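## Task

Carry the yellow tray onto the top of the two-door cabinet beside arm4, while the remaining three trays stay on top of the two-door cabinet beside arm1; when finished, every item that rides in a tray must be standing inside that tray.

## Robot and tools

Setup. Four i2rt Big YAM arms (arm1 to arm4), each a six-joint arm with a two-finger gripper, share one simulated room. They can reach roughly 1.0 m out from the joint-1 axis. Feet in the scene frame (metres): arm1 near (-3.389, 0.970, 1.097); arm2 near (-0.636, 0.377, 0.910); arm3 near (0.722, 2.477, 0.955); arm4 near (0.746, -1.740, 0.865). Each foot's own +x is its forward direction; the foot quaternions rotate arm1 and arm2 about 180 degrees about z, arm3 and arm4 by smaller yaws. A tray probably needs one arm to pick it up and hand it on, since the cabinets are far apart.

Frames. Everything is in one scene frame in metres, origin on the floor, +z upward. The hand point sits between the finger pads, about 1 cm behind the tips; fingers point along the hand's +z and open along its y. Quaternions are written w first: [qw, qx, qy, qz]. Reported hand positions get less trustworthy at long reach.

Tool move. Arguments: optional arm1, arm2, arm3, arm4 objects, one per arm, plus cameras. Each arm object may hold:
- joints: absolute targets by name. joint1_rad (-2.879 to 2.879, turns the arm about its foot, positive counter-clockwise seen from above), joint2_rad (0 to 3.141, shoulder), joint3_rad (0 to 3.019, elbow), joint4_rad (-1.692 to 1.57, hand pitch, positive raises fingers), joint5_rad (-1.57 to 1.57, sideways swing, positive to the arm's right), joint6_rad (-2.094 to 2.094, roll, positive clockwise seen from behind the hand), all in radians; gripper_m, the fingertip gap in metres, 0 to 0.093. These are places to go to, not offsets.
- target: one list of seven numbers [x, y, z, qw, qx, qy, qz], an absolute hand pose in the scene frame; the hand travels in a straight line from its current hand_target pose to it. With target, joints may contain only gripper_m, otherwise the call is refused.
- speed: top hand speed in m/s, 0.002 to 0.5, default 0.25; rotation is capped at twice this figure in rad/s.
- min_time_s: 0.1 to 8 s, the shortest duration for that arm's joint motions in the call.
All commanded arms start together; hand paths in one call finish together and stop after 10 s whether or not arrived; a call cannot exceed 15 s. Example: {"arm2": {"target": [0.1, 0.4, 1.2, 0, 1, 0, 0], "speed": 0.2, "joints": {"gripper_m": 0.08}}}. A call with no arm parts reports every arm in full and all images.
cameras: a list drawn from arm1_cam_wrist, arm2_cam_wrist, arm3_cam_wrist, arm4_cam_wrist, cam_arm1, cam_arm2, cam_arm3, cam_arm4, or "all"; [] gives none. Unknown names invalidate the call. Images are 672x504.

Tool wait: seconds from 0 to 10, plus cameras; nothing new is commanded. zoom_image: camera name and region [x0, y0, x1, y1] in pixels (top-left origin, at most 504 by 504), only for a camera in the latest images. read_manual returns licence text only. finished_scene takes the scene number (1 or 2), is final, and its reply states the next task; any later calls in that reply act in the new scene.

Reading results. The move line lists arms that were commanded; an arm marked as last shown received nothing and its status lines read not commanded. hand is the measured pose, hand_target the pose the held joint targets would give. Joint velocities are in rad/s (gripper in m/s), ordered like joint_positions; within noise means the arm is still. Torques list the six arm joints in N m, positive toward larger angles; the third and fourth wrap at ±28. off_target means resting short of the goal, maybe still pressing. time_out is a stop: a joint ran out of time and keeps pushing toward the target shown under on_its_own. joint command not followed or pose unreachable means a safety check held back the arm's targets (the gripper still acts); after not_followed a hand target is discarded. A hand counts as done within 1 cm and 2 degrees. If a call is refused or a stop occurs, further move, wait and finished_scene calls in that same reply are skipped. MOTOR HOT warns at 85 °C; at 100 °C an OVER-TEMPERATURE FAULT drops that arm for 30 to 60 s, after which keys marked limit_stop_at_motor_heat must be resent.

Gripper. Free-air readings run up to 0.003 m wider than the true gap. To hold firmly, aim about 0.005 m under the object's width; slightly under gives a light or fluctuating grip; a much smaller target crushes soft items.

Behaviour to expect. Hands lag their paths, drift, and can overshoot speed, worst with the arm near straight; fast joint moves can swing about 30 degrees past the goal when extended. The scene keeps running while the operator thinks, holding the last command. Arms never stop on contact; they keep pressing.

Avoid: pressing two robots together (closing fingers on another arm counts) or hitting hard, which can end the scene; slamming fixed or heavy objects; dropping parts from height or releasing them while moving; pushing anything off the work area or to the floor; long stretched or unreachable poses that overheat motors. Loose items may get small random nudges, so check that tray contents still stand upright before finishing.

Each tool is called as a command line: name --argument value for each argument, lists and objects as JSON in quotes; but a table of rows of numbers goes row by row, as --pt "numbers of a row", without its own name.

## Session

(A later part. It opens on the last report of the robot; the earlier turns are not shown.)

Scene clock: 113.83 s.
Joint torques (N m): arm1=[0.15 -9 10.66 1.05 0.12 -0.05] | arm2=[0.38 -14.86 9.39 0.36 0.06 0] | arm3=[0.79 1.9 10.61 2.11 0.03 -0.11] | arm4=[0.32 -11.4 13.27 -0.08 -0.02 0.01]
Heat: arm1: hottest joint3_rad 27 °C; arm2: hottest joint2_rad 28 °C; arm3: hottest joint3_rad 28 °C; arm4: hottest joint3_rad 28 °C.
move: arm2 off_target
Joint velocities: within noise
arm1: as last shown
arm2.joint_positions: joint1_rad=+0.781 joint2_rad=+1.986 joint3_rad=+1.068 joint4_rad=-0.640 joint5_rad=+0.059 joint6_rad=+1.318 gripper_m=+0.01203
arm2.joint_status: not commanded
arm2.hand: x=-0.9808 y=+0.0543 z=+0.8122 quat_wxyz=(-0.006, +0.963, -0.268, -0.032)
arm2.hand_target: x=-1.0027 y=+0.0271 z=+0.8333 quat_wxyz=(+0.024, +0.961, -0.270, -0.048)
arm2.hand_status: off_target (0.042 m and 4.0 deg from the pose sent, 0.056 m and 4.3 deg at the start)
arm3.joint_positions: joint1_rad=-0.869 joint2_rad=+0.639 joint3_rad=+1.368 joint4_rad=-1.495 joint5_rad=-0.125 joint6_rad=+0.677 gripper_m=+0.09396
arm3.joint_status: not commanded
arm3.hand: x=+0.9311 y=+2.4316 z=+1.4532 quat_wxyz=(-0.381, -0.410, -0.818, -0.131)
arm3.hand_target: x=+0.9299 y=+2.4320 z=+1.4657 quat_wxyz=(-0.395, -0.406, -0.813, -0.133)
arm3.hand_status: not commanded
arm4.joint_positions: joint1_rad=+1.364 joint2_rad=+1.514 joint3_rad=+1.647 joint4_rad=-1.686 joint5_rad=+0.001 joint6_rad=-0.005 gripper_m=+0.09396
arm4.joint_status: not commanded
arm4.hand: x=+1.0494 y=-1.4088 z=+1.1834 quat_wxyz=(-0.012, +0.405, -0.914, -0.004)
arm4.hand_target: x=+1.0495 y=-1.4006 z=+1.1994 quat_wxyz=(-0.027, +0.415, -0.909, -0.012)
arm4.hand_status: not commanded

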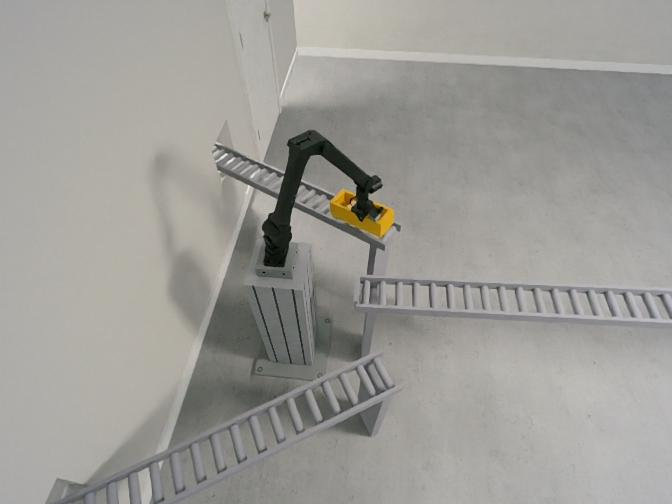

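move --arm2 '{"target":[-1.003,0.025,0.81,0.024,0.961,-0.270,-0.048],"speed":0.08}' --cameras '["cam_arm2"]'

zoom_image --camera "cam_arm2" --region '[320, 170, 410, 260]'

move --arm2 '{"target":[-1.003,0.027,0.79,0.024,0.961,-0.270,-0.048],"speed":0.08}' --cameras '["cam_arm2","arm2_cam_wrist"]'

zoom_image --camera "cam_arm2" --region '[320, 170, 410, 260]'

Scene clock: 116.03 s.
Joint torques (N m): arm1=[0.09 -8.94 10.65 1.05 0.13 -0.05] | arm2=[0.44 -15.38 8.72 0.9 0.06 0] | arm3=[0.85 1.85 10.56 2.1 0.04 -0.11] | arm4=[0.32 -11.4 13.29 -0.06 -0.02 0.01]
Heat: arm1: hottest joint3_rad 27 °C; arm2: hottest joint2_rad 28 °C; arm3: hottest joint3_rad 28 °C; arm4: hottest joint3_rad 28 °C.
move: arm2 off_target
Joint velocities: within noise
arm1.joint_positions: joint1_rad=+1.647 joint2_rad=+1.395 joint3_rad=+1.265 joint4_rad=-0.848 joint5_rad=+0.006 joint6_rad=+1.507 gripper_m=+0.03495
arm1.joint_status: not commanded
arm1.hand: x=-3.4242 y=+0.4355 z=+1.3647 quat_wxyz=(+0.299, +0.954, +0.000, -0.017)
arm1.hand_target: x=-3.4235 y=+0.4366 z=+1.3607 quat_wxyz=(+0.292, +0.956, -0.002, -0.017)
arm1.hand_status: not commanded
arm2.joint_positions: joint1_rad=+0.783 joint2_rad=+2.034 joint3_rad=+1.068 joint4_rad=-0.610 joint5_rad=+0.059 joint6_rad=+1.321 gripper_m=+0.01203
arm2.joint_status: not commanded
arm2.hand: x=-0.9772 y=+0.0565 z=+0.7907 quat_wxyz=(-0.014, +0.963, -0.268, -0.027)
arm2.hand_target: x=-1.0015 y=+0.0262 z=+0.8118 quat_wxyz=(+0.024, +0.961, -0.270, -0.048)
arm2.hand_status: off_target (0.045 m and 5.0 deg from the pose sent, 0.037 m and 3.9 deg at the start)
arm3, arm4: as last shown

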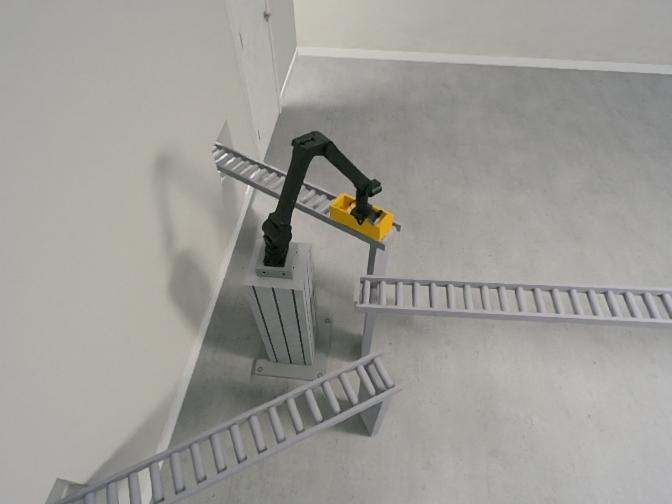

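Scaled by 5.600 from the camera's image (finer frame: 960x720).

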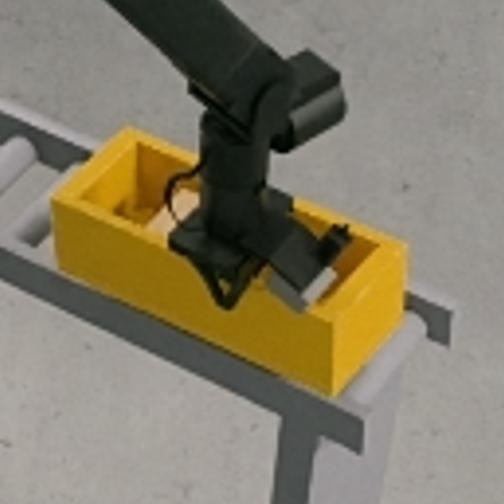

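Scene clock: 117.20 s.
Joint torques (N m): arm1=[0.09 -9 10.65 1.05 0.12 -0.05] | arm2=[0.15 -15.56 8.09 0.91 0.06 -0.02] | arm3=[0.85 1.85 10.56 2.1 0.03 -0.11] | arm4=[0.32 -11.4 13.27 -0.06 -0.02 0.01]
Heat: arm1: hottest joint3_rad 27 °C; arm2: hottest joint2_rad 28 °C; arm3: hottest joint3_rad 28 °C; arm4: hottest joint3_rad 29 °C.
move: arm2 off_target
Joint velocities: within noise
arm1, arm3, arm4: as last shown
arm2.joint_positions: joint1_rad=+0.783 joint2_rad=+2.075 joint3_rad=+1.068 joint4_rad=-0.564 joint5_rad=+0.059 joint6_rad=+1.321 gripper_m=+0.01203
arm2.joint_status: not commanded
arm2.hand: x=-0.9776 y=+0.0561 z=+0.7721 quat_wxyz=(-0.012, +0.963, -0.268, -0.028)
arm2.hand_target: x=-1.0018 y=+0.0280 z=+0.7917 quat_wxyz=(+0.024, +0.961, -0.270, -0.048)
arm2.hand_status: off_target (0.043 m and 4.7 deg from the pose sent, 0.039 m and 5.0 deg at the start)
pictures: arm2_cam_wrist, cam_arm2
arm2_cam_wrist: T_world_to_cam=[[0.49365, 0.86881, 0.03849, 0.39713], [0.80316, -0.47243, 0.36298, 0.56898], [0.33354, -0.14827, -0.931, 1.14156]] pos_world=[-1.03378, 0.09302, 0.84098]

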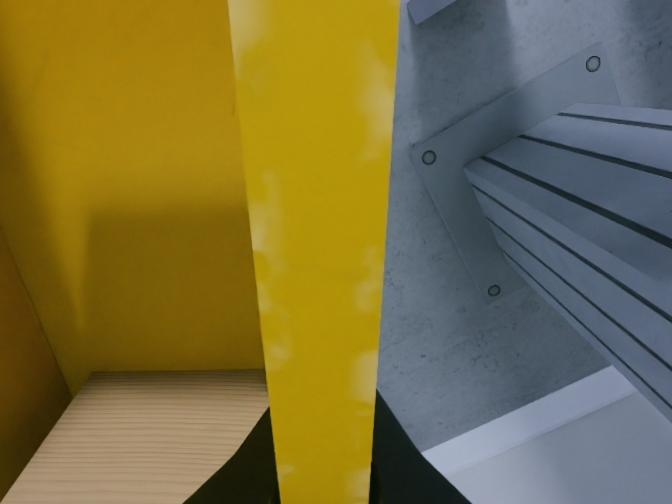

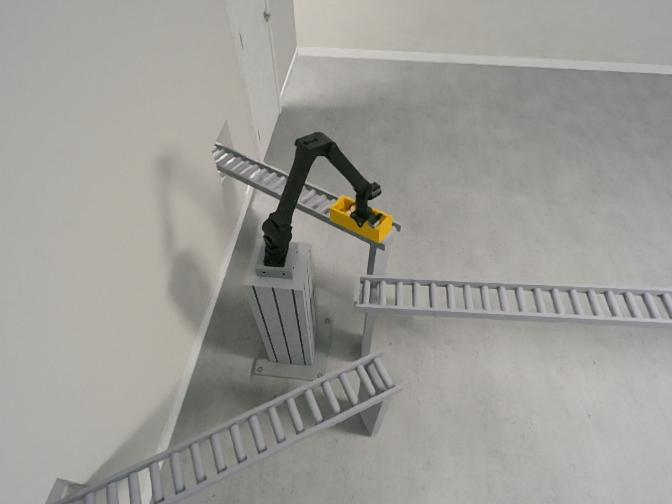

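Scaled by 5.600 from the camera's image (finer frame: 960x720).

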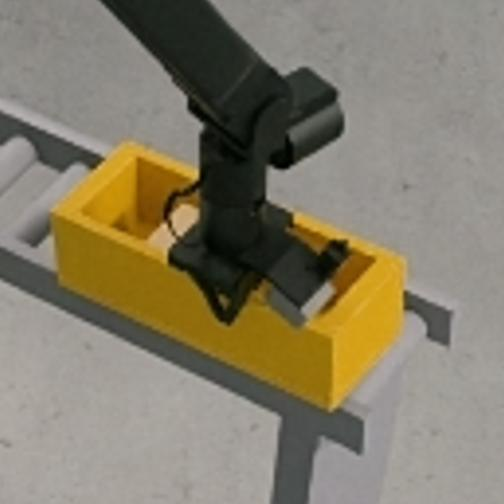

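move --arm2 '{"target":[-1.024,-0.012,0.815,0.026,0.961,-0.270,-0.05],"speed":0.12}' --cameras '["cam_arm2"]'

zoom_image --camera "cam_arm2" --region '[320, 170, 410, 260]'

Scene clock: 119.83 s.
Joint torques (N m): arm1=[0.09 -8.94 10.66 1.05 0.12 -0.05] | arm2=[0.15 -16.91 9.24 0.29 0.07 0] | arm3=[0.79 1.96 10.63 2.1 0.03 -0.12] | arm4=[0.32 -11.4 13.27 -0.08 -0.02 0.01]
Heat: arm1: hottest joint3_rad 27 °C; arm2: hottest joint2_rad 28 °C; arm3: hottest joint3_rad 28 °C; arm4: hottest joint3_rad 29 °C.
move: arm2 off_target
Joint velocities: within noise
arm1, arm3, arm4: as last shown
arm2.joint_positions: joint1_rad=+0.808 joint2_rad=+2.097 joint3_rad=+1.202 joint4_rad=-0.662 joint5_rad=+0.062 joint6_rad=+1.342 gripper_m=+0.01203
arm2.joint_status: not commanded
arm2.hand: x=-1.0014 y=+0.0159 z=+0.7922 quat_wxyz=(-0.006, +0.963, -0.267, -0.034)
arm2.hand_target: x=-1.0228 y=-0.0108 z=+0.8164 quat_wxyz=(+0.026, +0.961, -0.270, -0.050)
arm2.hand_status: off_target (0.043 m and 4.1 deg from the pose sent, 0.093 m and 5.1 deg at the start)

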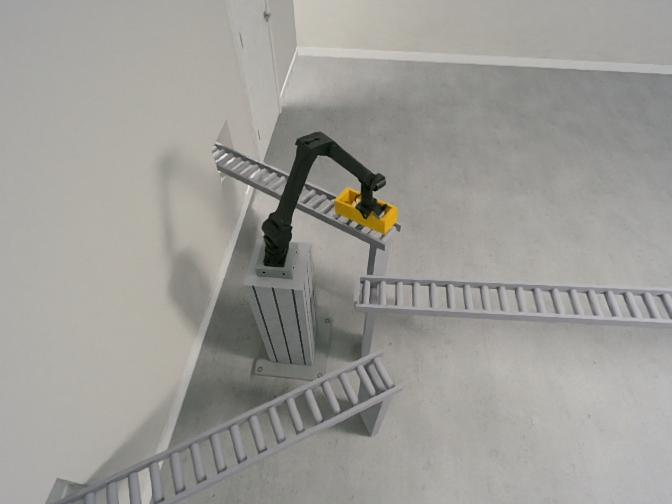

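Scaled by 5.600 from the camera's image (finer frame: 960x720).

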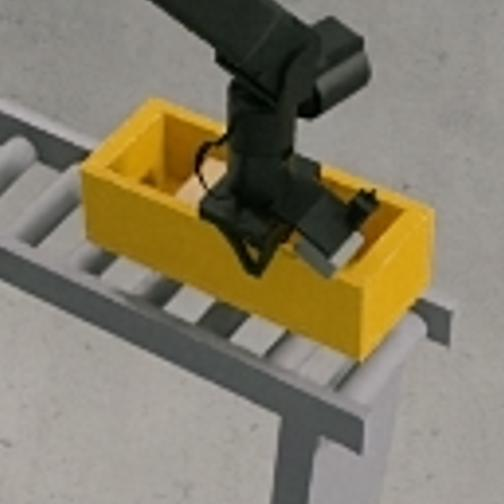

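move --arm2 '{"target":[-1.014,-0.024,0.780,0.026,0.961,-0.270,-0.05],"speed":0.12}' --cameras '["cam_arm2"]'

zoom_image --camera "cam_arm2" --region '[320, 170, 410, 260]'

Scene clock: 121.77 s.
Joint torques (N m): arm1=[0.09 -9 10.66 1.06 0.12 -0.05] | arm2=[0.03 -17.32 8.83 0.85 0.08 0.01] | arm3=[0.85 1.79 10.58 2.06 0.03 -0.11] | arm4=[0.32 -11.46 13.27 -0.08 -0.02 0.01]
Heat: arm1: hottest joint3_rad 27 °C; arm2: hottest joint2_rad 28 °C; arm3: hottest joint3_rad 28 °C; arm4: hottest joint3_rad 29 °C.
move: arm2 off_target
Joint velocities: within noise
arm1, arm3, arm4: as last shown
arm2.joint_positions: joint1_rad=+0.838 joint2_rad=+2.171 joint3_rad=+1.206 joint4_rad=-0.616 joint5_rad=+0.064 joint6_rad=+1.372 gripper_m=+0.01203
arm2.joint_status: not commanded
arm2.hand: x=-0.9862 y=+0.0100 z=+0.7566 quat_wxyz=(-0.017, +0.963, -0.266, -0.029)
arm2.hand_target: x=-1.0126 y=-0.0225 z=+0.7822 quat_wxyz=(+0.026, +0.961, -0.270, -0.050)
arm2.hand_status: off_target (0.050 m and 5.4 deg from the pose sent, 0.044 m and 4.2 deg at the start)

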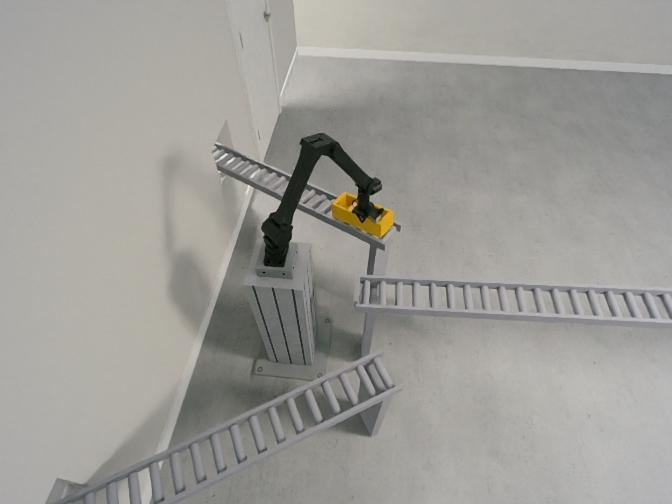

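Scaled by 5.600 from the camera's image (finer frame: 960x720).

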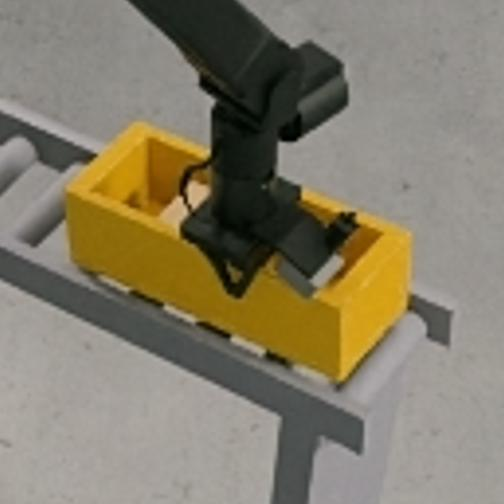

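move --arm2 '{"target":[-1.014,-0.028,0.755,0.03,0.961,-0.270,-0.05],"speed":0.1}' --cameras '["cam_arm2"]'

zoom_image --camera "cam_arm2" --region '[320, 170, 410, 260]'

Scene clock: 123.33 s.
Joint torques (N m): arm1=[0.09 -9 10.66 1.06 0.12 -0.05] | arm2=[0.32 -17.08 8.42 0.92 0.08 0.01] | arm3=[0.97 1.9 10.52 2.07 0.03 -0.12] | arm4=[0.32 -11.4 13.27 -0.06 -0.02 0.01]
Heat: arm1: hottest joint3_rad 27 °C; arm2: hottest joint2_rad 29 °C; arm3: hottest joint3_rad 28 °C; arm4: hottest joint3_rad 29 °C.
move: arm2 off_target
Joint velocities: within noise
arm1, arm3, arm4: as last shown
arm2.joint_positions: joint1_rad=+0.838 joint2_rad=+2.219 joint3_rad=+1.219 joint4_rad=-0.565 joint5_rad=+0.061 joint6_rad=+1.376 gripper_m=+0.01203
arm2.joint_status: not commanded
arm2.hand: x=-0.9897 y=+0.0055 z=+0.7359 quat_wxyz=(-0.009, +0.963, -0.268, -0.032)
arm2.hand_target: x=-1.0127 y=-0.0267 z=+0.7569 quat_wxyz=(+0.030, +0.961, -0.270, -0.050)
arm2.hand_status: off_target (0.046 m and 4.9 deg from the pose sent, 0.047 m and 5.9 deg at the start)

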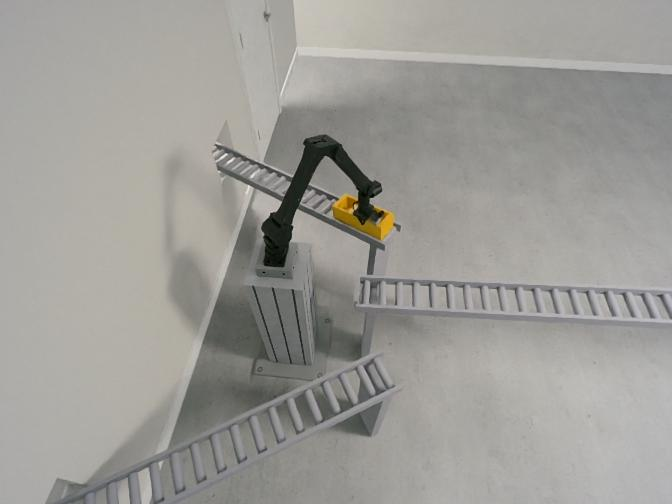

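Scaled by 5.600 from the camera's image (finer frame: 960x720).

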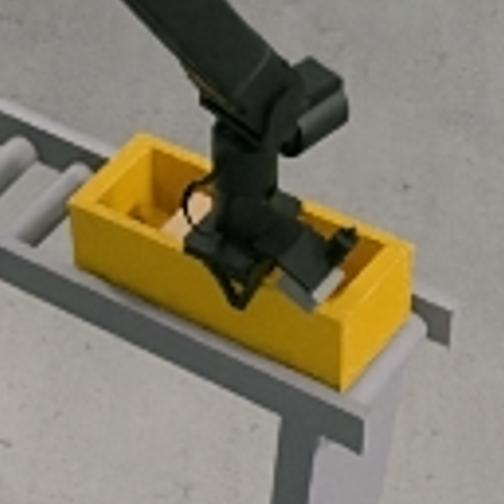

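move --arm2 '{"target":[-1.02,-0.046,0.770,0.03,0.961,-0.270,-0.05],"speed":0.1}'

move --arm2 '{"target":[-1.02,-0.046,0.748,0.03,0.961,-0.270,-0.05],"speed":0.1}' --cameras '["cam_arm2"]'

zoom_image --camera "cam_arm2" --region '[320, 170, 410, 260]'

Scene clock: 125.07 s.
Joint torques (N m): arm1=[0.09 -9 10.66 1.05 0.12 -0.05] | arm2=[0.44 -17.67 9.47 0.38 -0.06 0.08] | arm3=[0.79 1.96 10.59 2.14 0.04 -0.12] | arm4=[0.32 -11.4 13.27 -0.08 -0.02 0.01]
Heat: arm1: hottest joint3_rad 27 °C; arm2: hottest joint2_rad 29 °C; arm3: hottest joint3_rad 28 °C; arm4: hottest joint3_rad 29 °C.
move: arm2 off_target
Joint velocities: within noise
arm1, arm3, arm4: as last shown
arm2.joint_positions: joint1_rad=+0.851 joint2_rad=+2.219 joint3_rad=+1.264 joint4_rad=-0.610 joint5_rad=+0.066 joint6_rad=+1.382 gripper_m=+0.01203
arm2.joint_status: not commanded
arm2.hand: x=-0.9951 y=-0.0094 z=+0.7458 quat_wxyz=(-0.009, +0.964, -0.265, -0.034)
arm2.hand_target: x=-1.0184 y=-0.0443 z=+0.7720 quat_wxyz=(+0.030, +0.961, -0.270, -0.050)
arm2.hand_status: off_target (0.050 m and 4.9 deg from the pose sent, 0.069 m and 4.9 deg at the start)
pictures: none

Scene clock: 126.07 s.
Joint torques (N m): arm1=[0.09 -8.94 10.66 1.05 0.12 -0.05] | arm2=[0.38 -16.56 9.16 1.28 0.17 0.1] | arm3=[0.85 1.9 10.56 2.11 0.03 -0.12] | arm4=[0.32 -11.4 13.27 -0.06 -0.02 0.01]
Heat: arm1: hottest joint3_rad 27 °C; arm2: hottest joint2_rad 29 °C; arm3: hottest joint3_rad 28 °C; arm4: hottest joint3_rad 29 °C.
move: arm2 off_target
Joint velocities: within noise
arm1, arm3, arm4: as last shown
arm2.joint_positions: joint1_rad=+0.852 joint2_rad=+2.246 joint3_rad=+1.273 joint4_rad=-0.597 joint5_rad=+0.059 joint6_rad=+1.380 gripper_m=+0.01203
arm2.joint_status: not commanded
arm2.hand: x=-0.9940 y=-0.0102 z=+0.7341 quat_wxyz=(-0.010, +0.964, -0.264, -0.030)
arm2.hand_target: x=-1.0185 y=-0.0446 z=+0.7506 quat_wxyz=(+0.030, +0.961, -0.270, -0.050)
arm2.hand_status: off_target (0.046 m and 5.2 deg from the pose sent, 0.044 m and 4.9 deg at the start)

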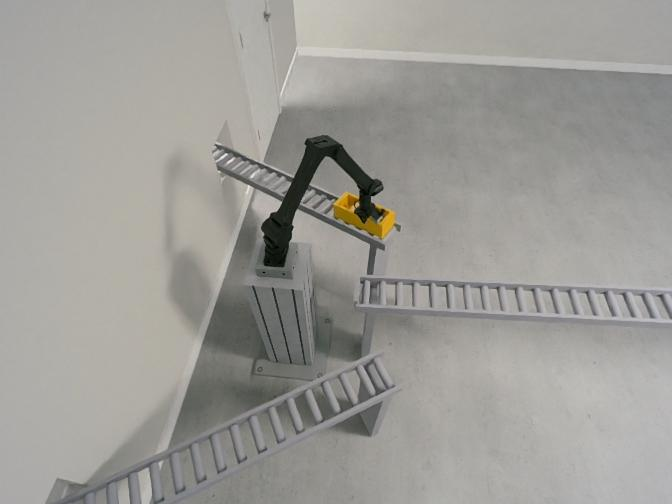

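Scaled by 5.600 from the camera's image (finer frame: 960x720).

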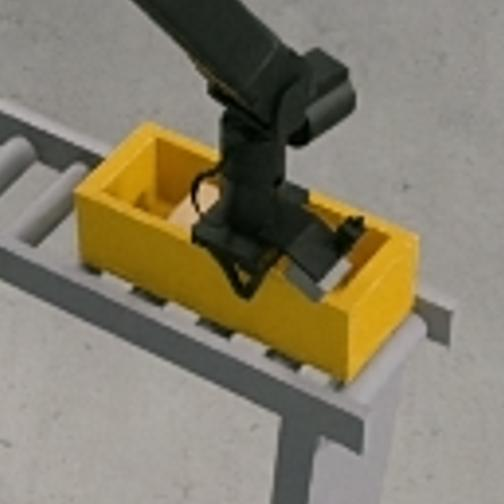

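move --arm2 '{"target":[-1.02,-0.044,0.728,0.03,0.961,-0.270,-0.05],"speed":0.1}' --cameras '["cam_arm2"]'

zoom_image --camera "cam_arm2" --region '[320, 170, 410, 260]'

Scene clock: 127.33 s.
Joint torques (N m): arm1=[0.09 -9 10.66 1.05 0.13 -0.05] | arm2=[0.21 -14.33 9.17 2.29 0.18 0.08] | arm3=[0.97 1.96 10.56 2.1 0.03 -0.11] | arm4=[0.32 -11.4 13.27 -0.08 -0.02 0.01]
Heat: arm1: hottest joint3_rad 28 °C; arm2: hottest joint2_rad 29 °C; arm3: hottest joint3_rad 28 °C; arm4: hottest joint3_rad 29 °C.
move: arm2 off_target
Joint velocities: within noise
arm1: as last shown
arm2.joint_positions: joint1_rad=+0.852 joint2_rad=+2.253 joint3_rad=+1.273 joint4_rad=-0.589 joint5_rad=+0.058 joint6_rad=+1.380 gripper_m=+0.01203
arm2.joint_status: not commanded
arm2.hand: x=-0.9937 y=-0.0101 z=+0.7305 quat_wxyz=(-0.010, +0.964, -0.264, -0.030)
arm2.hand_target: x=-1.0182 y=-0.0423 z=+0.7311 quat_wxyz=(+0.030, +0.961, -0.270, -0.049)
arm2.hand_status: off_target (0.043 m and 5.2 deg from the pose sent, 0.043 m and 5.3 deg at the start)
arm3.joint_positions: joint1_rad=-0.869 joint2_rad=+0.639 joint3_rad=+1.368 joint4_rad=-1.495 joint5_rad=-0.125 joint6_rad=+0.677 gripper_m=+0.09396
arm3.joint_status: not commanded
arm3.hand: x=+0.9311 y=+2.4316 z=+1.4532 quat_wxyz=(-0.381, -0.410, -0.818, -0.131)
arm3.hand_target: x=+0.9299 y=+2.4320 z=+1.4657 quat_wxyz=(-0.395, -0.406, -0.813, -0.133)
arm3.hand_status: not commanded
arm4.joint_positions: joint1_rad=+1.364 joint2_rad=+1.514 joint3_rad=+1.647 joint4_rad=-1.686 joint5_rad=+0.001 joint6_rad=-0.005 gripper_m=+0.09396
arm4.joint_status: not commanded
arm4.hand: x=+1.0494 y=-1.4088 z=+1.1834 quat_wxyz=(-0.012, +0.405, -0.914, -0.004)
arm4.hand_target: x=+1.0495 y=-1.4006 z=+1.1994 quat_wxyz=(-0.027, +0.415, -0.909, -0.012)
arm4.hand_status: not commanded

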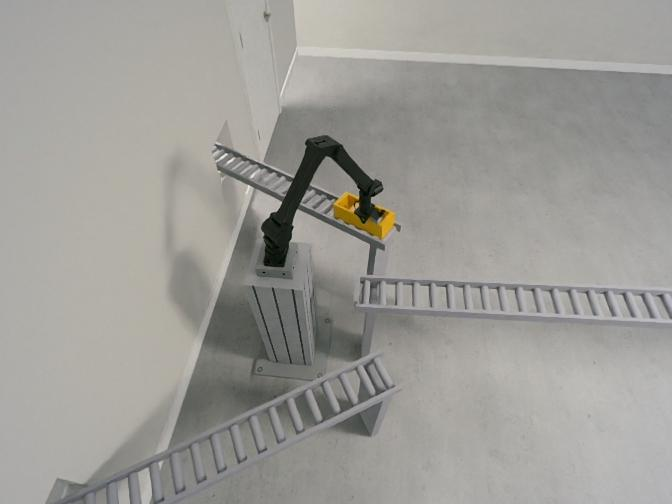

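Scaled by 5.600 from the camera's image (finer frame: 960x720).

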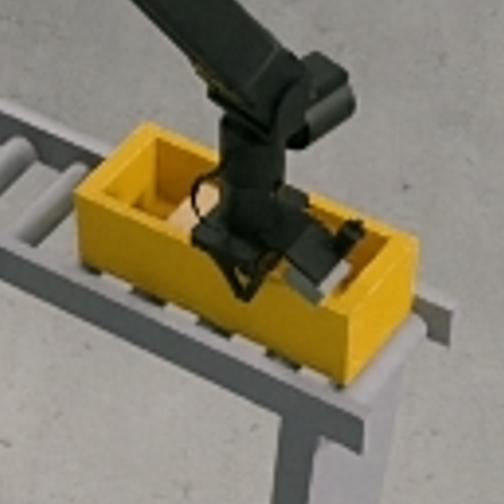

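move --arm2 '{"joints":{"gripper_m":0.034}}'

move --arm2 '{"target":[-1.0,-0.02,0.90,0,0.961,-0.270,0],"speed":0.25}' --cameras '["cam_arm2","arm2_cam_wrist"]'

Scene clock: 128.47 s.
Joint torques (N m): arm1=[0.09 -8.94 10.66 1.05 0.12 -0.05] | arm2=[0.26 -15.97 8.31 1.1 0.18 -0.02] | arm3=[0.85 1.9 10.63 2.14 0.03 -0.1] | arm4=[0.32 -11.4 13.29 -0.06 -0.02 0.01]
Heat: arm1: hottest joint3_rad 28 °C; arm2: hottest joint2_rad 29 °C; arm3: hottest joint3_rad 28 °C; arm4: hottest joint3_rad 29 °C.
move: arm2 done
Joint velocities: within noise
arm1.joint_positions: joint1_rad=+1.647 joint2_rad=+1.395 joint3_rad=+1.265 joint4_rad=-0.848 joint5_rad=+0.006 joint6_rad=+1.507 gripper_m=+0.03495
arm1.joint_status: not commanded
arm1.hand: x=-3.4242 y=+0.4355 z=+1.3647 quat_wxyz=(+0.299, +0.954, +0.000, -0.017)
arm1.hand_target: x=-3.4235 y=+0.4366 z=+1.3607 quat_wxyz=(+0.292, +0.956, -0.002, -0.017)
arm1.hand_status: not commanded
arm2.joint_positions: joint1_rad=+0.852 joint2_rad=+2.272 joint3_rad=+1.285 joint4_rad=-0.555 joint5_rad=+0.058 joint6_rad=+1.387 gripper_m=+0.03394
arm2.joint_status: all done
arm2.hand: x=-0.9998 y=-0.0169 z=+0.7234 quat_wxyz=(+0.002, +0.963, -0.268, -0.035)
arm2.hand_target: x=-1.0183 y=-0.0424 z=+0.7312 quat_wxyz=(+0.030, +0.961, -0.270, -0.050)
arm2.hand_status: not commanded
arm3, arm4: as last shown
pictures: none

Scene clock: 129.97 s.
Joint torques (N m): arm1=[0.09 -9 10.66 1.05 0.12 -0.05] | arm2=[-0.85 -16.03 9.63 -0.1 -0.02 -0.18] | arm3=[0.85 2.08 10.56 2.13 0.04 -0.11] | arm4=[0.32 -11.46 13.27 -0.08 -0.02 0.01]
Heat: arm1: hottest joint3_rad 28 °C; arm2: hottest joint2_rad 29 °C; arm3: hottest joint3_rad 28 °C; arm4: hottest joint3_rad 29 °C.
move: arm2 off_target
Joint velocities: within noise
arm1, arm3, arm4: as last shown
arm2.joint_positions: joint1_rad=+0.842 joint2_rad=+1.969 joint3_rad=+1.296 joint4_rad=-0.953 joint5_rad=+0.000 joint6_rad=+1.385 gripper_m=+0.03396
arm2.joint_status: not commanded
arm2.hand: x=-0.9823 y=-0.0055 z=+0.8815 quat_wxyz=(-0.022, +0.962, -0.271, +0.009)
arm2.hand_target: x=-0.9994 y=-0.0194 z=+0.9006 quat_wxyz=(+0.000, +0.963, -0.270, +0.000)
arm2.hand_status: off_target (0.029 m and 2.7 deg from the pose sent, 0.177 m and 4.1 deg at the start)
pictures: arm2_cam_wrist, cam_arm2
arm2_cam_wrist: T_world_to_cam=[[0.49543, 0.86537, 0.07539, 0.41807], [0.76946, -0.47747, 0.42421, 0.41676], [0.4031, -0.15216, -0.90242, 1.27893]] pos_world=[-1.04333, 0.03181, 0.94581]

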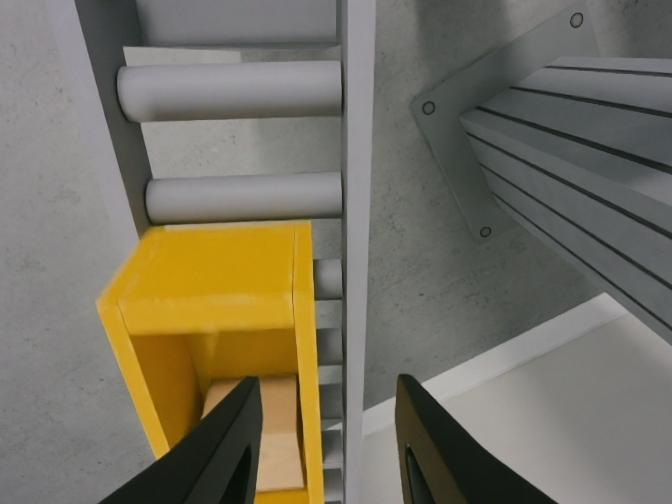

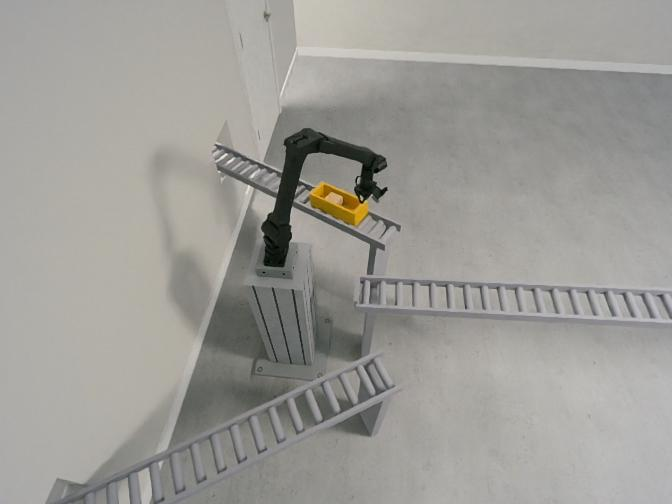

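wait --seconds 9 --cameras '["cam_arm4","arm4_cam_wrist"]'

Scene clock: 140.93 s.
Joint torques (N m): arm1=[0.03 -9 10.66 1.05 0.12 -0.05] | arm2=[-0.85 -16.03 9.65 -0.01 -0.02 -0.19] | arm3=[0.85 1.85 10.58 2.09 0.04 -0.12] | arm4=[0.32 -11.46 13.27 -0.06 -0.02 0.01]
Heat: arm1: hottest joint3_rad 28 °C; arm2: hottest joint3_rad 30 °C; arm3: hottest joint3_rad 29 °C; arm4: hottest joint3_rad 29 °C.
Joint velocities: within noise
arm1.joint_positions: joint1_rad=+1.647 joint2_rad=+1.395 joint3_rad=+1.265 joint4_rad=-0.848 joint5_rad=+0.006 joint6_rad=+1.507 gripper_m=+0.03495
arm1.joint_status: not commanded
arm1.hand: x=-3.4242 y=+0.4355 z=+1.3647 quat_wxyz=(+0.299, +0.954, +0.000, -0.017)
arm1.hand_target: x=-3.4235 y=+0.4366 z=+1.3607 quat_wxyz=(+0.292, +0.956, -0.002, -0.017)
arm1.hand_status: not commanded
arm2.joint_positions: joint1_rad=+0.842 joint2_rad=+1.969 joint3_rad=+1.296 joint4_rad=-0.954 joint5_rad=+0.000 joint6_rad=+1.385 gripper_m=+0.03396
arm2.joint_status: not commanded
arm2.hand: x=-0.9823 y=-0.0054 z=+0.8815 quat_wxyz=(-0.022, +0.962, -0.271, +0.009)
arm2.hand_target: x=-0.9993 y=-0.0193 z=+0.9006 quat_wxyz=(+0.000, +0.963, -0.270, +0.000)
arm2.hand_status: off_target (0.029 m and 2.8 deg from the pose sent, 0.177 m and 4.1 deg at the start)
arm3.joint_positions: joint1_rad=-0.869 joint2_rad=+0.639 joint3_rad=+1.368 joint4_rad=-1.495 joint5_rad=-0.125 joint6_rad=+0.677 gripper_m=+0.09396
arm3.joint_status: not commanded
arm3.hand: x=+0.9311 y=+2.4316 z=+1.4532 quat_wxyz=(-0.381, -0.410, -0.818, -0.131)
arm3.hand_target: x=+0.9299 y=+2.4320 z=+1.4657 quat_wxyz=(-0.395, -0.406, -0.813, -0.133)
arm3.hand_status: not commanded
arm4.joint_positions: joint1_rad=+1.364 joint2_rad=+1.514 joint3_rad=+1.647 joint4_rad=-1.686 joint5_rad=+0.001 joint6_rad=-0.005 gripper_m=+0.09396
arm4.joint_status: not commanded
arm4.hand: x=+1.0494 y=-1.4088 z=+1.1834 quat_wxyz=(-0.012, +0.405, -0.914, -0.004)
arm4.hand_target: x=+1.0495 y=-1.4006 z=+1.1994 quat_wxyz=(-0.027, +0.415, -0.909, -0.012)
arm4.hand_status: not commanded
wait: 9.00 s; at rest from the start
pictures: arm4_cam_wrist, cam_arm4
arm4_cam_wrist: T_world_to_cam=[[0.74606, -0.66582, 0.00884, -1.73312], [-0.61568, -0.68471, 0.39001, -0.74056], [-0.25363, -0.29642, -0.92077, 1.02894]] pos_world=[1.09804, -1.35601, 1.25156]

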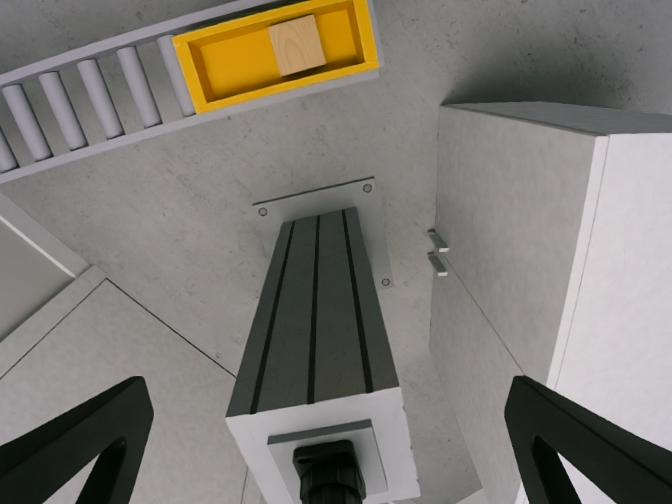

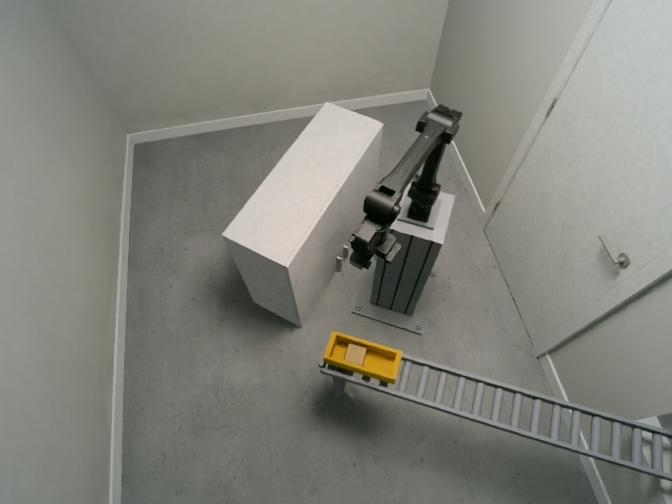

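move --arm4 '{"target":[0.99,-1.265,0.80,0,0.9648,-0.263,0],"speed":0.3,"joints":{"gripper_m":0.042}}' --cameras '["arm4_cam_wrist","cam_arm4"]'

Scene clock: 147.67 s.
Joint torques (N m): arm1=[0.09 -9 10.66 1.05 0.12 -0.05] | arm2=[-0.85 -16.03 9.63 -0.01 -0.01 -0.19] | arm3=[0.91 1.96 10.63 2.07 0.04 -0.12] | arm4=[0.5 -15.21 8.92 0.54 0.03 -0.02]
Heat: arm1: hottest joint3_rad 28 °C; arm2: hottest joint3_rad 30 °C; arm3: hottest joint3_rad 29 °C; arm4: hottest joint3_rad 29 °C.
move: arm4 off_target
Joint velocities: within noise
arm1, arm2, arm3: as last shown
arm4.joint_positions: joint1_rad=+1.617 joint2_rad=+2.026 joint3_rad=+1.274 joint4_rad=-0.844 joint5_rad=-0.004 joint6_rad=-1.503 gripper_m=+0.04209
arm4.joint_status: all done
arm4.hand: x=+0.9907 y=-1.2785 z=+0.8003 quat_wxyz=(+0.009, +0.961, -0.275, -0.003)
arm4.hand_target: x=+0.9897 y=-1.2652 z=+0.8002 quat_wxyz=(+0.000, +0.965, -0.263, +0.000)
arm4.hand_status: off_target (0.013 m and 1.8 deg from the pose sent, 0.414 m and 101.7 deg at the start)
arm4_cam_wrist: T_world_to_cam=[[0.5211, 0.85341, -0.01203, 0.58262], [0.78021, -0.47059, 0.41209, -1.66492], [0.34602, -0.22412, -0.91107, 0.1905]] pos_world=[0.92947, -1.23802, 0.86666]

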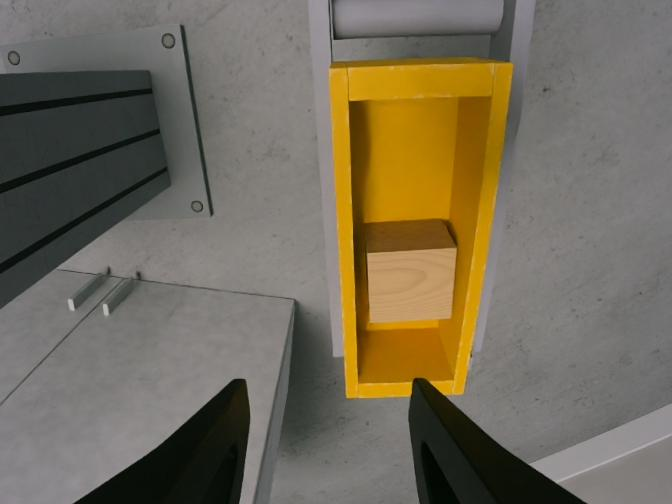

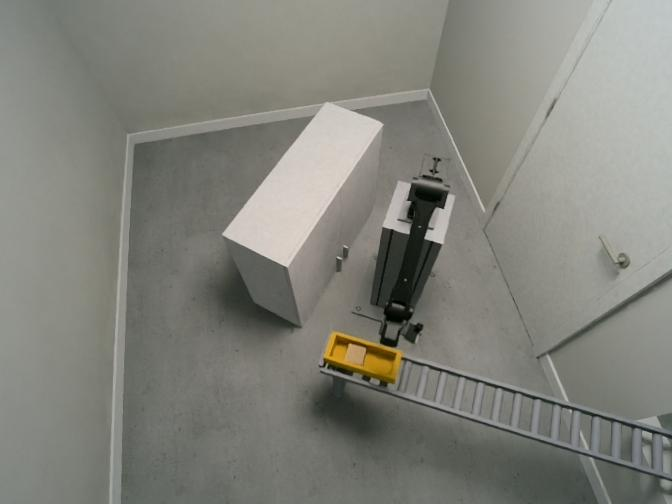

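move --arm4 '{"target":[1.023,-1.281,0.66,-0.007,0.971,-0.2377,-0.030],"speed":0.25}' --cameras '["arm4_cam_wrist","cam_arm4"]'

Scene clock: 150.30 s.
Joint torques (N m): arm1=[0.09 -9 10.66 1.05 0.12 -0.05] | arm2=[-0.91 -16.03 9.65 -0.01 -0.02 -0.19] | arm3=[0.85 1.85 10.58 2.09 0.04 -0.12] | arm4=[-1.55 -16.62 7.08 0.44 -0.15 0]
Heat: arm1: hottest joint3_rad 28 °C; arm2: hottest joint3_rad 30 °C; arm3: hottest joint3_rad 29 °C; arm4: hottest joint3_rad 29 °C.
move: arm4 off_target
Joint velocities: within noise
arm1, arm2, arm3: as last shown
arm4.joint_positions: joint1_rad=+1.550 joint2_rad=+2.317 joint3_rad=+1.304 joint4_rad=-0.592 joint5_rad=-0.061 joint6_rad=-1.643 gripper_m=+0.04209
arm4.joint_status: not commanded
arm4.hand: x=+1.0134 y=-1.2900 z=+0.6592 quat_wxyz=(+0.005, +0.970, -0.240, -0.033)
arm4.hand_target: x=+1.0230 y=-1.2812 z=+0.6603 quat_wxyz=(-0.007, +0.971, -0.238, -0.030)
arm4.hand_status: off_target (0.013 m and 1.4 deg from the pose sent, 0.144 m and 5.7 deg at the start)
arm4_cam_wrist: T_world_to_cam=[[0.45777, 0.88891, -0.01691, 0.69215], [0.83344, -0.42242, 0.35629, -1.58496], [0.30957, -0.17719, -0.93422, 0.16422]] pos_world=[0.95327, -1.25568, 0.72983]

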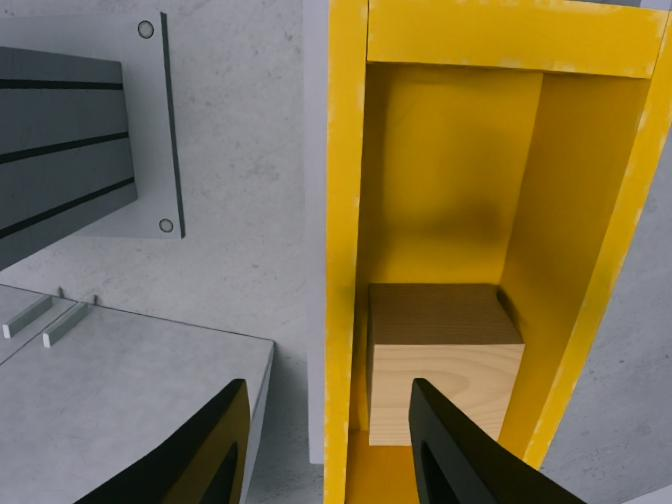

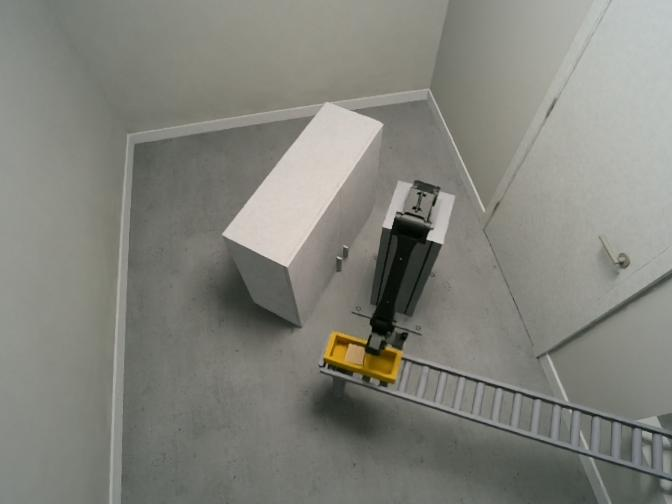

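move --arm4 '{"target":[1.036,-1.286,0.61,-0.007,0.971,-0.2377,-0.030],"speed":0.2}'

move --arm4 '{"target":[1.036,-1.286,0.563,-0.007,0.971,-0.2377,-0.030],"speed":0.2}' --cameras '["arm4_cam_wrist"]'

Scene clock: 152.37 s.
Joint torques (N m): arm1=[0.09 -9 10.66 1.05 0.12 -0.05] | arm2=[-0.91 -16.03 9.63 -0.02 -0.02 -0.19] | arm3=[0.73 1.85 10.61 2.11 0.04 -0.11] | arm4=[-1.32 -16.91 6.52 0.47 -0.14 0]
Heat: arm1: hottest joint3_rad 28 °C; arm2: hottest joint3_rad 31 °C; arm3: hottest joint3_rad 29 °C; arm4: hottest joint3_rad 29 °C.
move: arm4 off_target
Joint velocities: within noise
arm1, arm2, arm3: as last shown
arm4.joint_positions: joint1_rad=+1.531 joint2_rad=+2.426 joint3_rad=+1.353 joint4_rad=-0.528 joint5_rad=-0.061 joint6_rad=-1.669 gripper_m=+0.04209
arm4.joint_status: not commanded
arm4.hand: x=+1.0248 y=-1.2909 z=+0.6128 quat_wxyz=(+0.002, +0.971, -0.236, -0.032)
arm4.hand_target: x=+1.0360 y=-1.2862 z=+0.6103 quat_wxyz=(-0.007, +0.971, -0.238, -0.030)
arm4.hand_status: off_target (0.013 m and 1.0 deg from the pose sent, 0.054 m and 1.4 deg at the start)
pictures: none

Scene clock: 153.70 s.
Joint torques (N m): arm1=[0.09 -9 10.66 1.05 0.12 -0.05] | arm2=[-0.85 -16.03 9.63 -0.01 -0.02 -0.19] | arm3=[0.79 1.85 10.61 2.13 0.03 -0.11] | arm4=[-2.02 -17.03 5.9 0.49 -0.14 0.01]
Heat: arm1: hottest joint3_rad 28 °C; arm2: hottest joint3_rad 31 °C; arm3: hottest joint3_rad 29 °C; arm4: hottest joint3_rad 29 °C.
move: arm4 off_target
Joint velocities: within noise
arm1, arm2, arm3: as last shown
arm4.joint_positions: joint1_rad=+1.531 joint2_rad=+2.534 joint3_rad=+1.407 joint4_rad=-0.472 joint5_rad=-0.061 joint6_rad=-1.669 gripper_m=+0.04209
arm4.joint_status: not commanded
arm4.hand: x=+1.0256 y=-1.2897 z=+0.5666 quat_wxyz=(+0.001, +0.971, -0.236, -0.032)
arm4.hand_target: x=+1.0360 y=-1.2863 z=+0.5632 quat_wxyz=(-0.007, +0.971, -0.238, -0.030)
arm4.hand_status: off_target (0.012 m and 0.9 deg from the pose sent, 0.051 m and 1.1 deg at the start)
arm4_cam_wrist: T_world_to_cam=[[0.45206, 0.89194, -0.00926, 0.69021], [0.83493, -0.41947, 0.35628, -1.55969], [0.31389, -0.16879, -0.93433, 0.08044]] pos_world=[0.96497, -1.25628, 0.63724]

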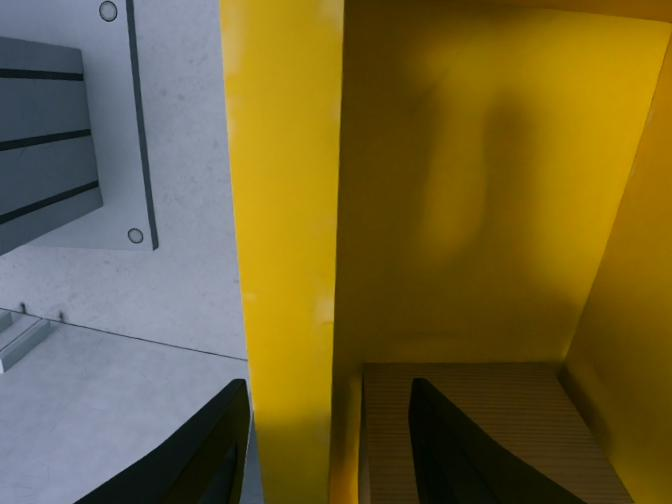

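move --arm4 '{"target":[1.033,-1.293,0.563,-0.007,0.971,-0.2377,-0.030],"speed":0.05}'

move --arm4 '{"joints":{"gripper_m":0.004}}'

move --arm4 '{"target":[1.03,-1.29,0.64,-0.007,0.971,-0.2377,-0.030],"speed":0.12}' --cameras '["arm4_cam_wrist","cam_arm4"]'

Scene clock: 155.07 s.
Joint torques (N m): arm1=[0.09 -8.94 10.66 1.05 0.12 -0.05] | arm2=[-0.85 -16.03 9.63 0.01 -0.02 -0.19] | arm3=[0.97 1.96 10.59 2.13 0.04 -0.12] | arm4=[-2.26 -17.67 3.69 0.57 -0.15 0.01]
Heat: arm1: hottest joint3_rad 28 °C; arm2: hottest joint3_rad 31 °C; arm3: hottest joint3_rad 29 °C; arm4: hottest joint3_rad 29 °C.
move: arm4 done
Joint velocities: within noise
arm1, arm2, arm3: as last shown
arm4.joint_positions: joint1_rad=+1.531 joint2_rad=+2.534 joint3_rad=+1.407 joint4_rad=-0.456 joint5_rad=-0.061 joint6_rad=-1.671 gripper_m=+0.04209
arm4.joint_status: not commanded
arm4.hand: x=+1.0278 y=-1.2864 z=+0.5665 quat_wxyz=(-0.007, +0.972, -0.235, -0.029)
arm4.hand_target: x=+1.0329 y=-1.2931 z=+0.5630 quat_wxyz=(-0.007, +0.971, -0.238, -0.030)
arm4.hand_status: done (0.009 m and 0.3 deg from the pose sent, 0.009 m and 0.9 deg at the start)
pictures: none

Scene clock: 155.77 s.
Joint torques (N m): arm1=[0.09 -8.94 10.66 1.05 0.12 -0.05] | arm2=[-0.91 -16.03 9.63 -0.02 -0.01 -0.19] | arm3=[0.79 1.96 10.59 2.11 0.03 -0.12] | arm4=[-2.26 -17.44 4.46 0.34 -0.07 -0.01]
Heat: arm1: hottest joint3_rad 28 °C; arm2: hottest joint3_rad 31 °C; arm3: hottest joint3_rad 29 °C; arm4: hottest joint3_rad 29 °C.
move: arm4 off_target
Joint velocities: within noise
arm1, arm2, arm3: as last shown
arm4.joint_positions: joint1_rad=+1.531 joint2_rad=+2.533 joint3_rad=+1.397 joint4_rad=-0.451 joint5_rad=-0.063 joint6_rad=-1.669 gripper_m=+0.01106
arm4.joint_status: gripper_m off_target (ended at +0.01109, target +0.00400)
arm4.hand: x=+1.0255 y=-1.2892 z=+0.5658 quat_wxyz=(-0.006, +0.971, -0.236, -0.031)
arm4.hand_target: x=+1.0328 y=-1.2930 z=+0.5630 quat_wxyz=(-0.007, +0.971, -0.238, -0.030)
arm4.hand_status: not commanded
pictures: none

Scene clock: 157.07 s.
Joint torques (N m): arm1=[0.09 -8.94 10.66 1.06 0.12 -0.05] | arm2=[-0.85 -16.03 9.65 -0.01 -0.01 -0.19] | arm3=[1.03 1.79 10.55 2.15 0.04 -0.11] | arm4=[-1.49 -19.96 5 0.03 0.02 0.01]
Heat: arm1: hottest joint3_rad 28 °C; arm2: hottest joint3_rad 31 °C; arm3: hottest joint3_rad 29 °C; arm4: hottest joint3_rad 29 °C.
move: arm4 off_target
Joint velocities: within noise
arm1, arm2, arm3: as last shown
arm4.joint_positions: joint1_rad=+1.531 joint2_rad=+2.400 joint3_rad=+1.322 joint4_rad=-0.543 joint5_rad=-0.065 joint6_rad=-1.664 gripper_m=+0.01106
arm4.joint_status: not commanded
arm4.hand: x=+1.0177 y=-1.3008 z=+0.6205 quat_wxyz=(+0.011, +0.970, -0.239, -0.037)
arm4.hand_target: x=+1.0299 y=-1.2901 z=+0.6398 quat_wxyz=(-0.007, +0.971, -0.238, -0.030)
arm4.hand_status: off_target (0.025 m and 2.2 deg from the pose sent, 0.074 m and 0.3 deg at the start)
arm4_cam_wrist: T_world_to_cam=[[0.45665, 0.8891, -0.03113, 0.70938], [0.83815, -0.41822, 0.35014, -1.57481], [0.29829, -0.18598, -0.93618, 0.12608]] pos_world=[0.95838, -1.26588, 0.69152]

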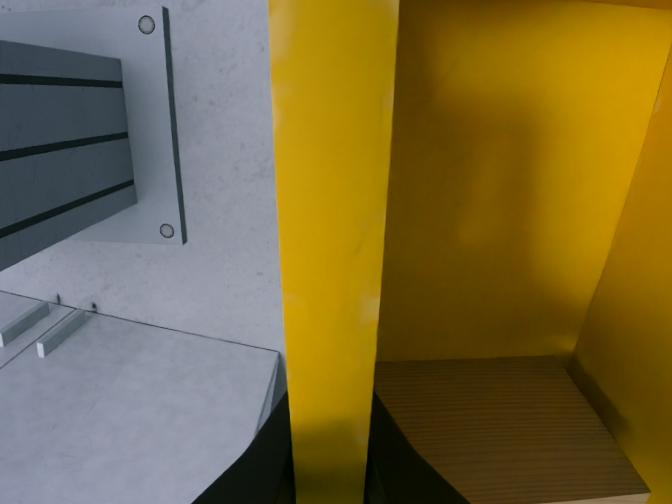

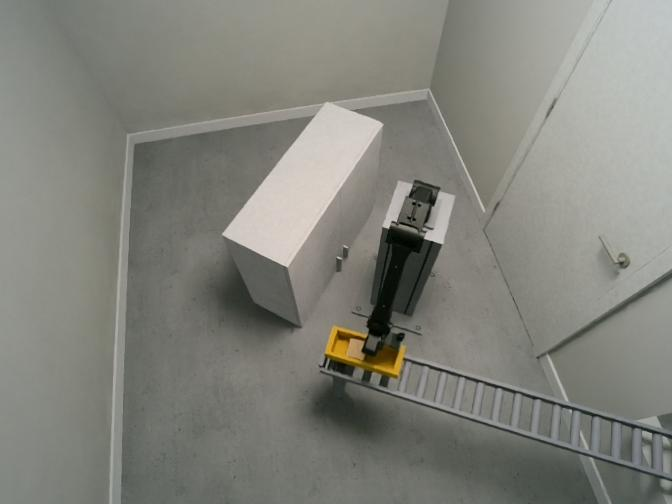

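move --arm4 '{"target":[1.0,-1.32,1.07,0,0.971,-0.2377,0],"speed":0.25}'

move --arm4 '{"joints":{"joint1_rad":0.05},"min_time_s":3}' --cameras '["arm4_cam_wrist","cam_arm4"]'

Scene clock: 160.00 s.
Joint torques (N m): arm1=[0.09 -8.94 10.66 1.05 0.12 -0.05] | arm2=[-0.85 -16.03 9.65 -0.01 -0.02 -0.19] | arm3=[0.85 1.96 10.61 2.13 0.04 -0.11] | arm4=[0.67 -13.86 14.65 -0.21 0.23 0.23]
Heat: arm1: hottest joint3_rad 28 °C; arm2: hottest joint3_rad 31 °C; arm3: hottest joint3_rad 29 °C; arm4: hottest joint3_rad 29 °C.
move: arm4 off_target
Joint velocities: within noise
arm1.joint_positions: joint1_rad=+1.647 joint2_rad=+1.395 joint3_rad=+1.265 joint4_rad=-0.848 joint5_rad=+0.006 joint6_rad=+1.507 gripper_m=+0.03495
arm1.joint_status: not commanded
arm1.hand: x=-3.4242 y=+0.4355 z=+1.3647 quat_wxyz=(+0.299, +0.954, +0.000, -0.017)
arm1.hand_target: x=-3.4235 y=+0.4366 z=+1.3607 quat_wxyz=(+0.292, +0.956, -0.002, -0.017)
arm1.hand_status: not commanded
arm2.joint_positions: joint1_rad=+0.842 joint2_rad=+1.969 joint3_rad=+1.296 joint4_rad=-0.954 joint5_rad=+0.000 joint6_rad=+1.385 gripper_m=+0.03396
arm2.joint_status: not commanded
arm2.hand: x=-0.9823 y=-0.0054 z=+0.8815 quat_wxyz=(-0.022, +0.962, -0.271, +0.009)
arm2.hand_target: x=-0.9993 y=-0.0193 z=+0.9006 quat_wxyz=(+0.000, +0.963, -0.270, +0.000)
arm2.hand_status: not commanded
arm3.joint_positions: joint1_rad=-0.869 joint2_rad=+0.639 joint3_rad=+1.368 joint4_rad=-1.495 joint5_rad=-0.125 joint6_rad=+0.677 gripper_m=+0.09396
arm3.joint_status: not commanded
arm3.hand: x=+0.9311 y=+2.4316 z=+1.4532 quat_wxyz=(-0.381, -0.410, -0.818, -0.131)
arm3.hand_target: x=+0.9299 y=+2.4320 z=+1.4657 quat_wxyz=(-0.395, -0.406, -0.813, -0.133)
arm3.hand_status: not commanded
arm4.joint_positions: joint1_rad=+1.545 joint2_rad=+1.645 joint3_rad=+1.428 joint4_rad=-1.429 joint5_rad=-0.010 joint6_rad=-1.648 gripper_m=+0.01106
arm4.joint_status: not commanded
arm4.hand: x=+0.9946 y=-1.3402 z=+1.0414 quat_wxyz=(+0.032, +0.970, -0.239, -0.015)
arm4.hand_target: x=+0.9989 y=-1.3215 z=+1.0702 quat_wxyz=(-0.001, +0.971, -0.238, +0.000)
arm4.hand_status: off_target (0.035 m and 4.0 deg from the pose sent, 0.450 m and 4.5 deg at the start)
pictures: none

Scene clock: 163.57 s.
Joint torques (N m): arm1=[0.09 -8.94 10.66 1.05 0.12 -0.05] | arm2=[-0.85 -16.03 9.65 -0.01 -0.02 -0.19] | arm3=[0.85 1.9 10.56 2.09 0.03 -0.12] | arm4=[-0.26 -13.92 14.76 -0.21 0.11 0.17]
Heat: arm1: hottest joint3_rad 28 °C; arm2: hottest joint3_rad 31 °C; arm3: hottest joint3_rad 29 °C; arm4: hottest joint3_rad 29 °C.
move: arm4 done
Joint velocities: within noise
arm1, arm2, arm3: as last shown
arm4.joint_positions: joint1_rad=+0.049 joint2_rad=+1.645 joint3_rad=+1.428 joint4_rad=-1.429 joint5_rad=-0.007 joint6_rad=-1.644 gripper_m=+0.01106
arm4.joint_status: all done
arm4.hand: x=+1.1626 y=-1.9602 z=+1.0395 quat_wxyz=(+0.012, +0.547, -0.836, -0.035)
arm4.hand_target: x=+1.1786 y=-1.9692 z=+1.0683 quat_wxyz=(-0.003, +0.544, -0.839, -0.004)
arm4.hand_status: not commanded
arm4_cam_wrist: T_world_to_cam=[[0.91753, -0.39223, -0.06554, -1.76917], [-0.33723, -0.85478, 0.39449, -1.6541], [-0.21076, -0.33985, -0.91656, 0.62228]] pos_world=[1.1966, -1.89634, 1.10692]

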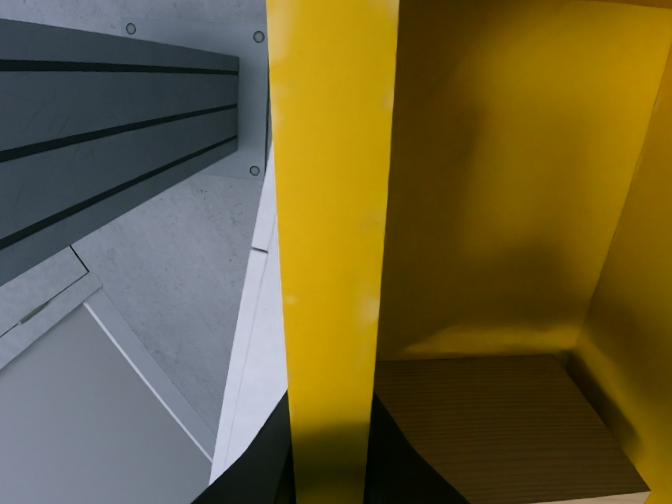

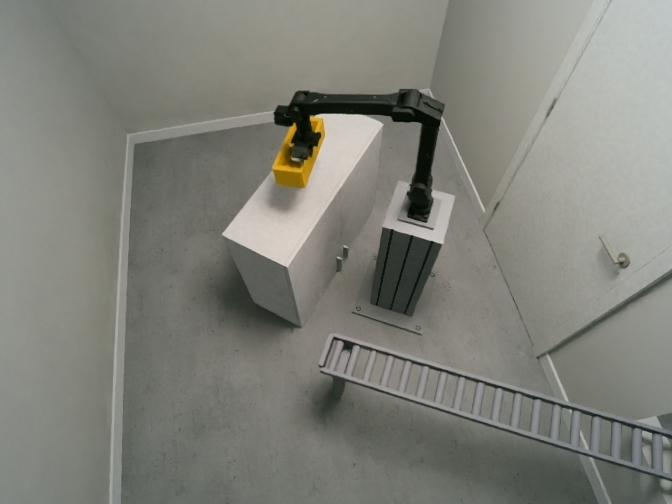

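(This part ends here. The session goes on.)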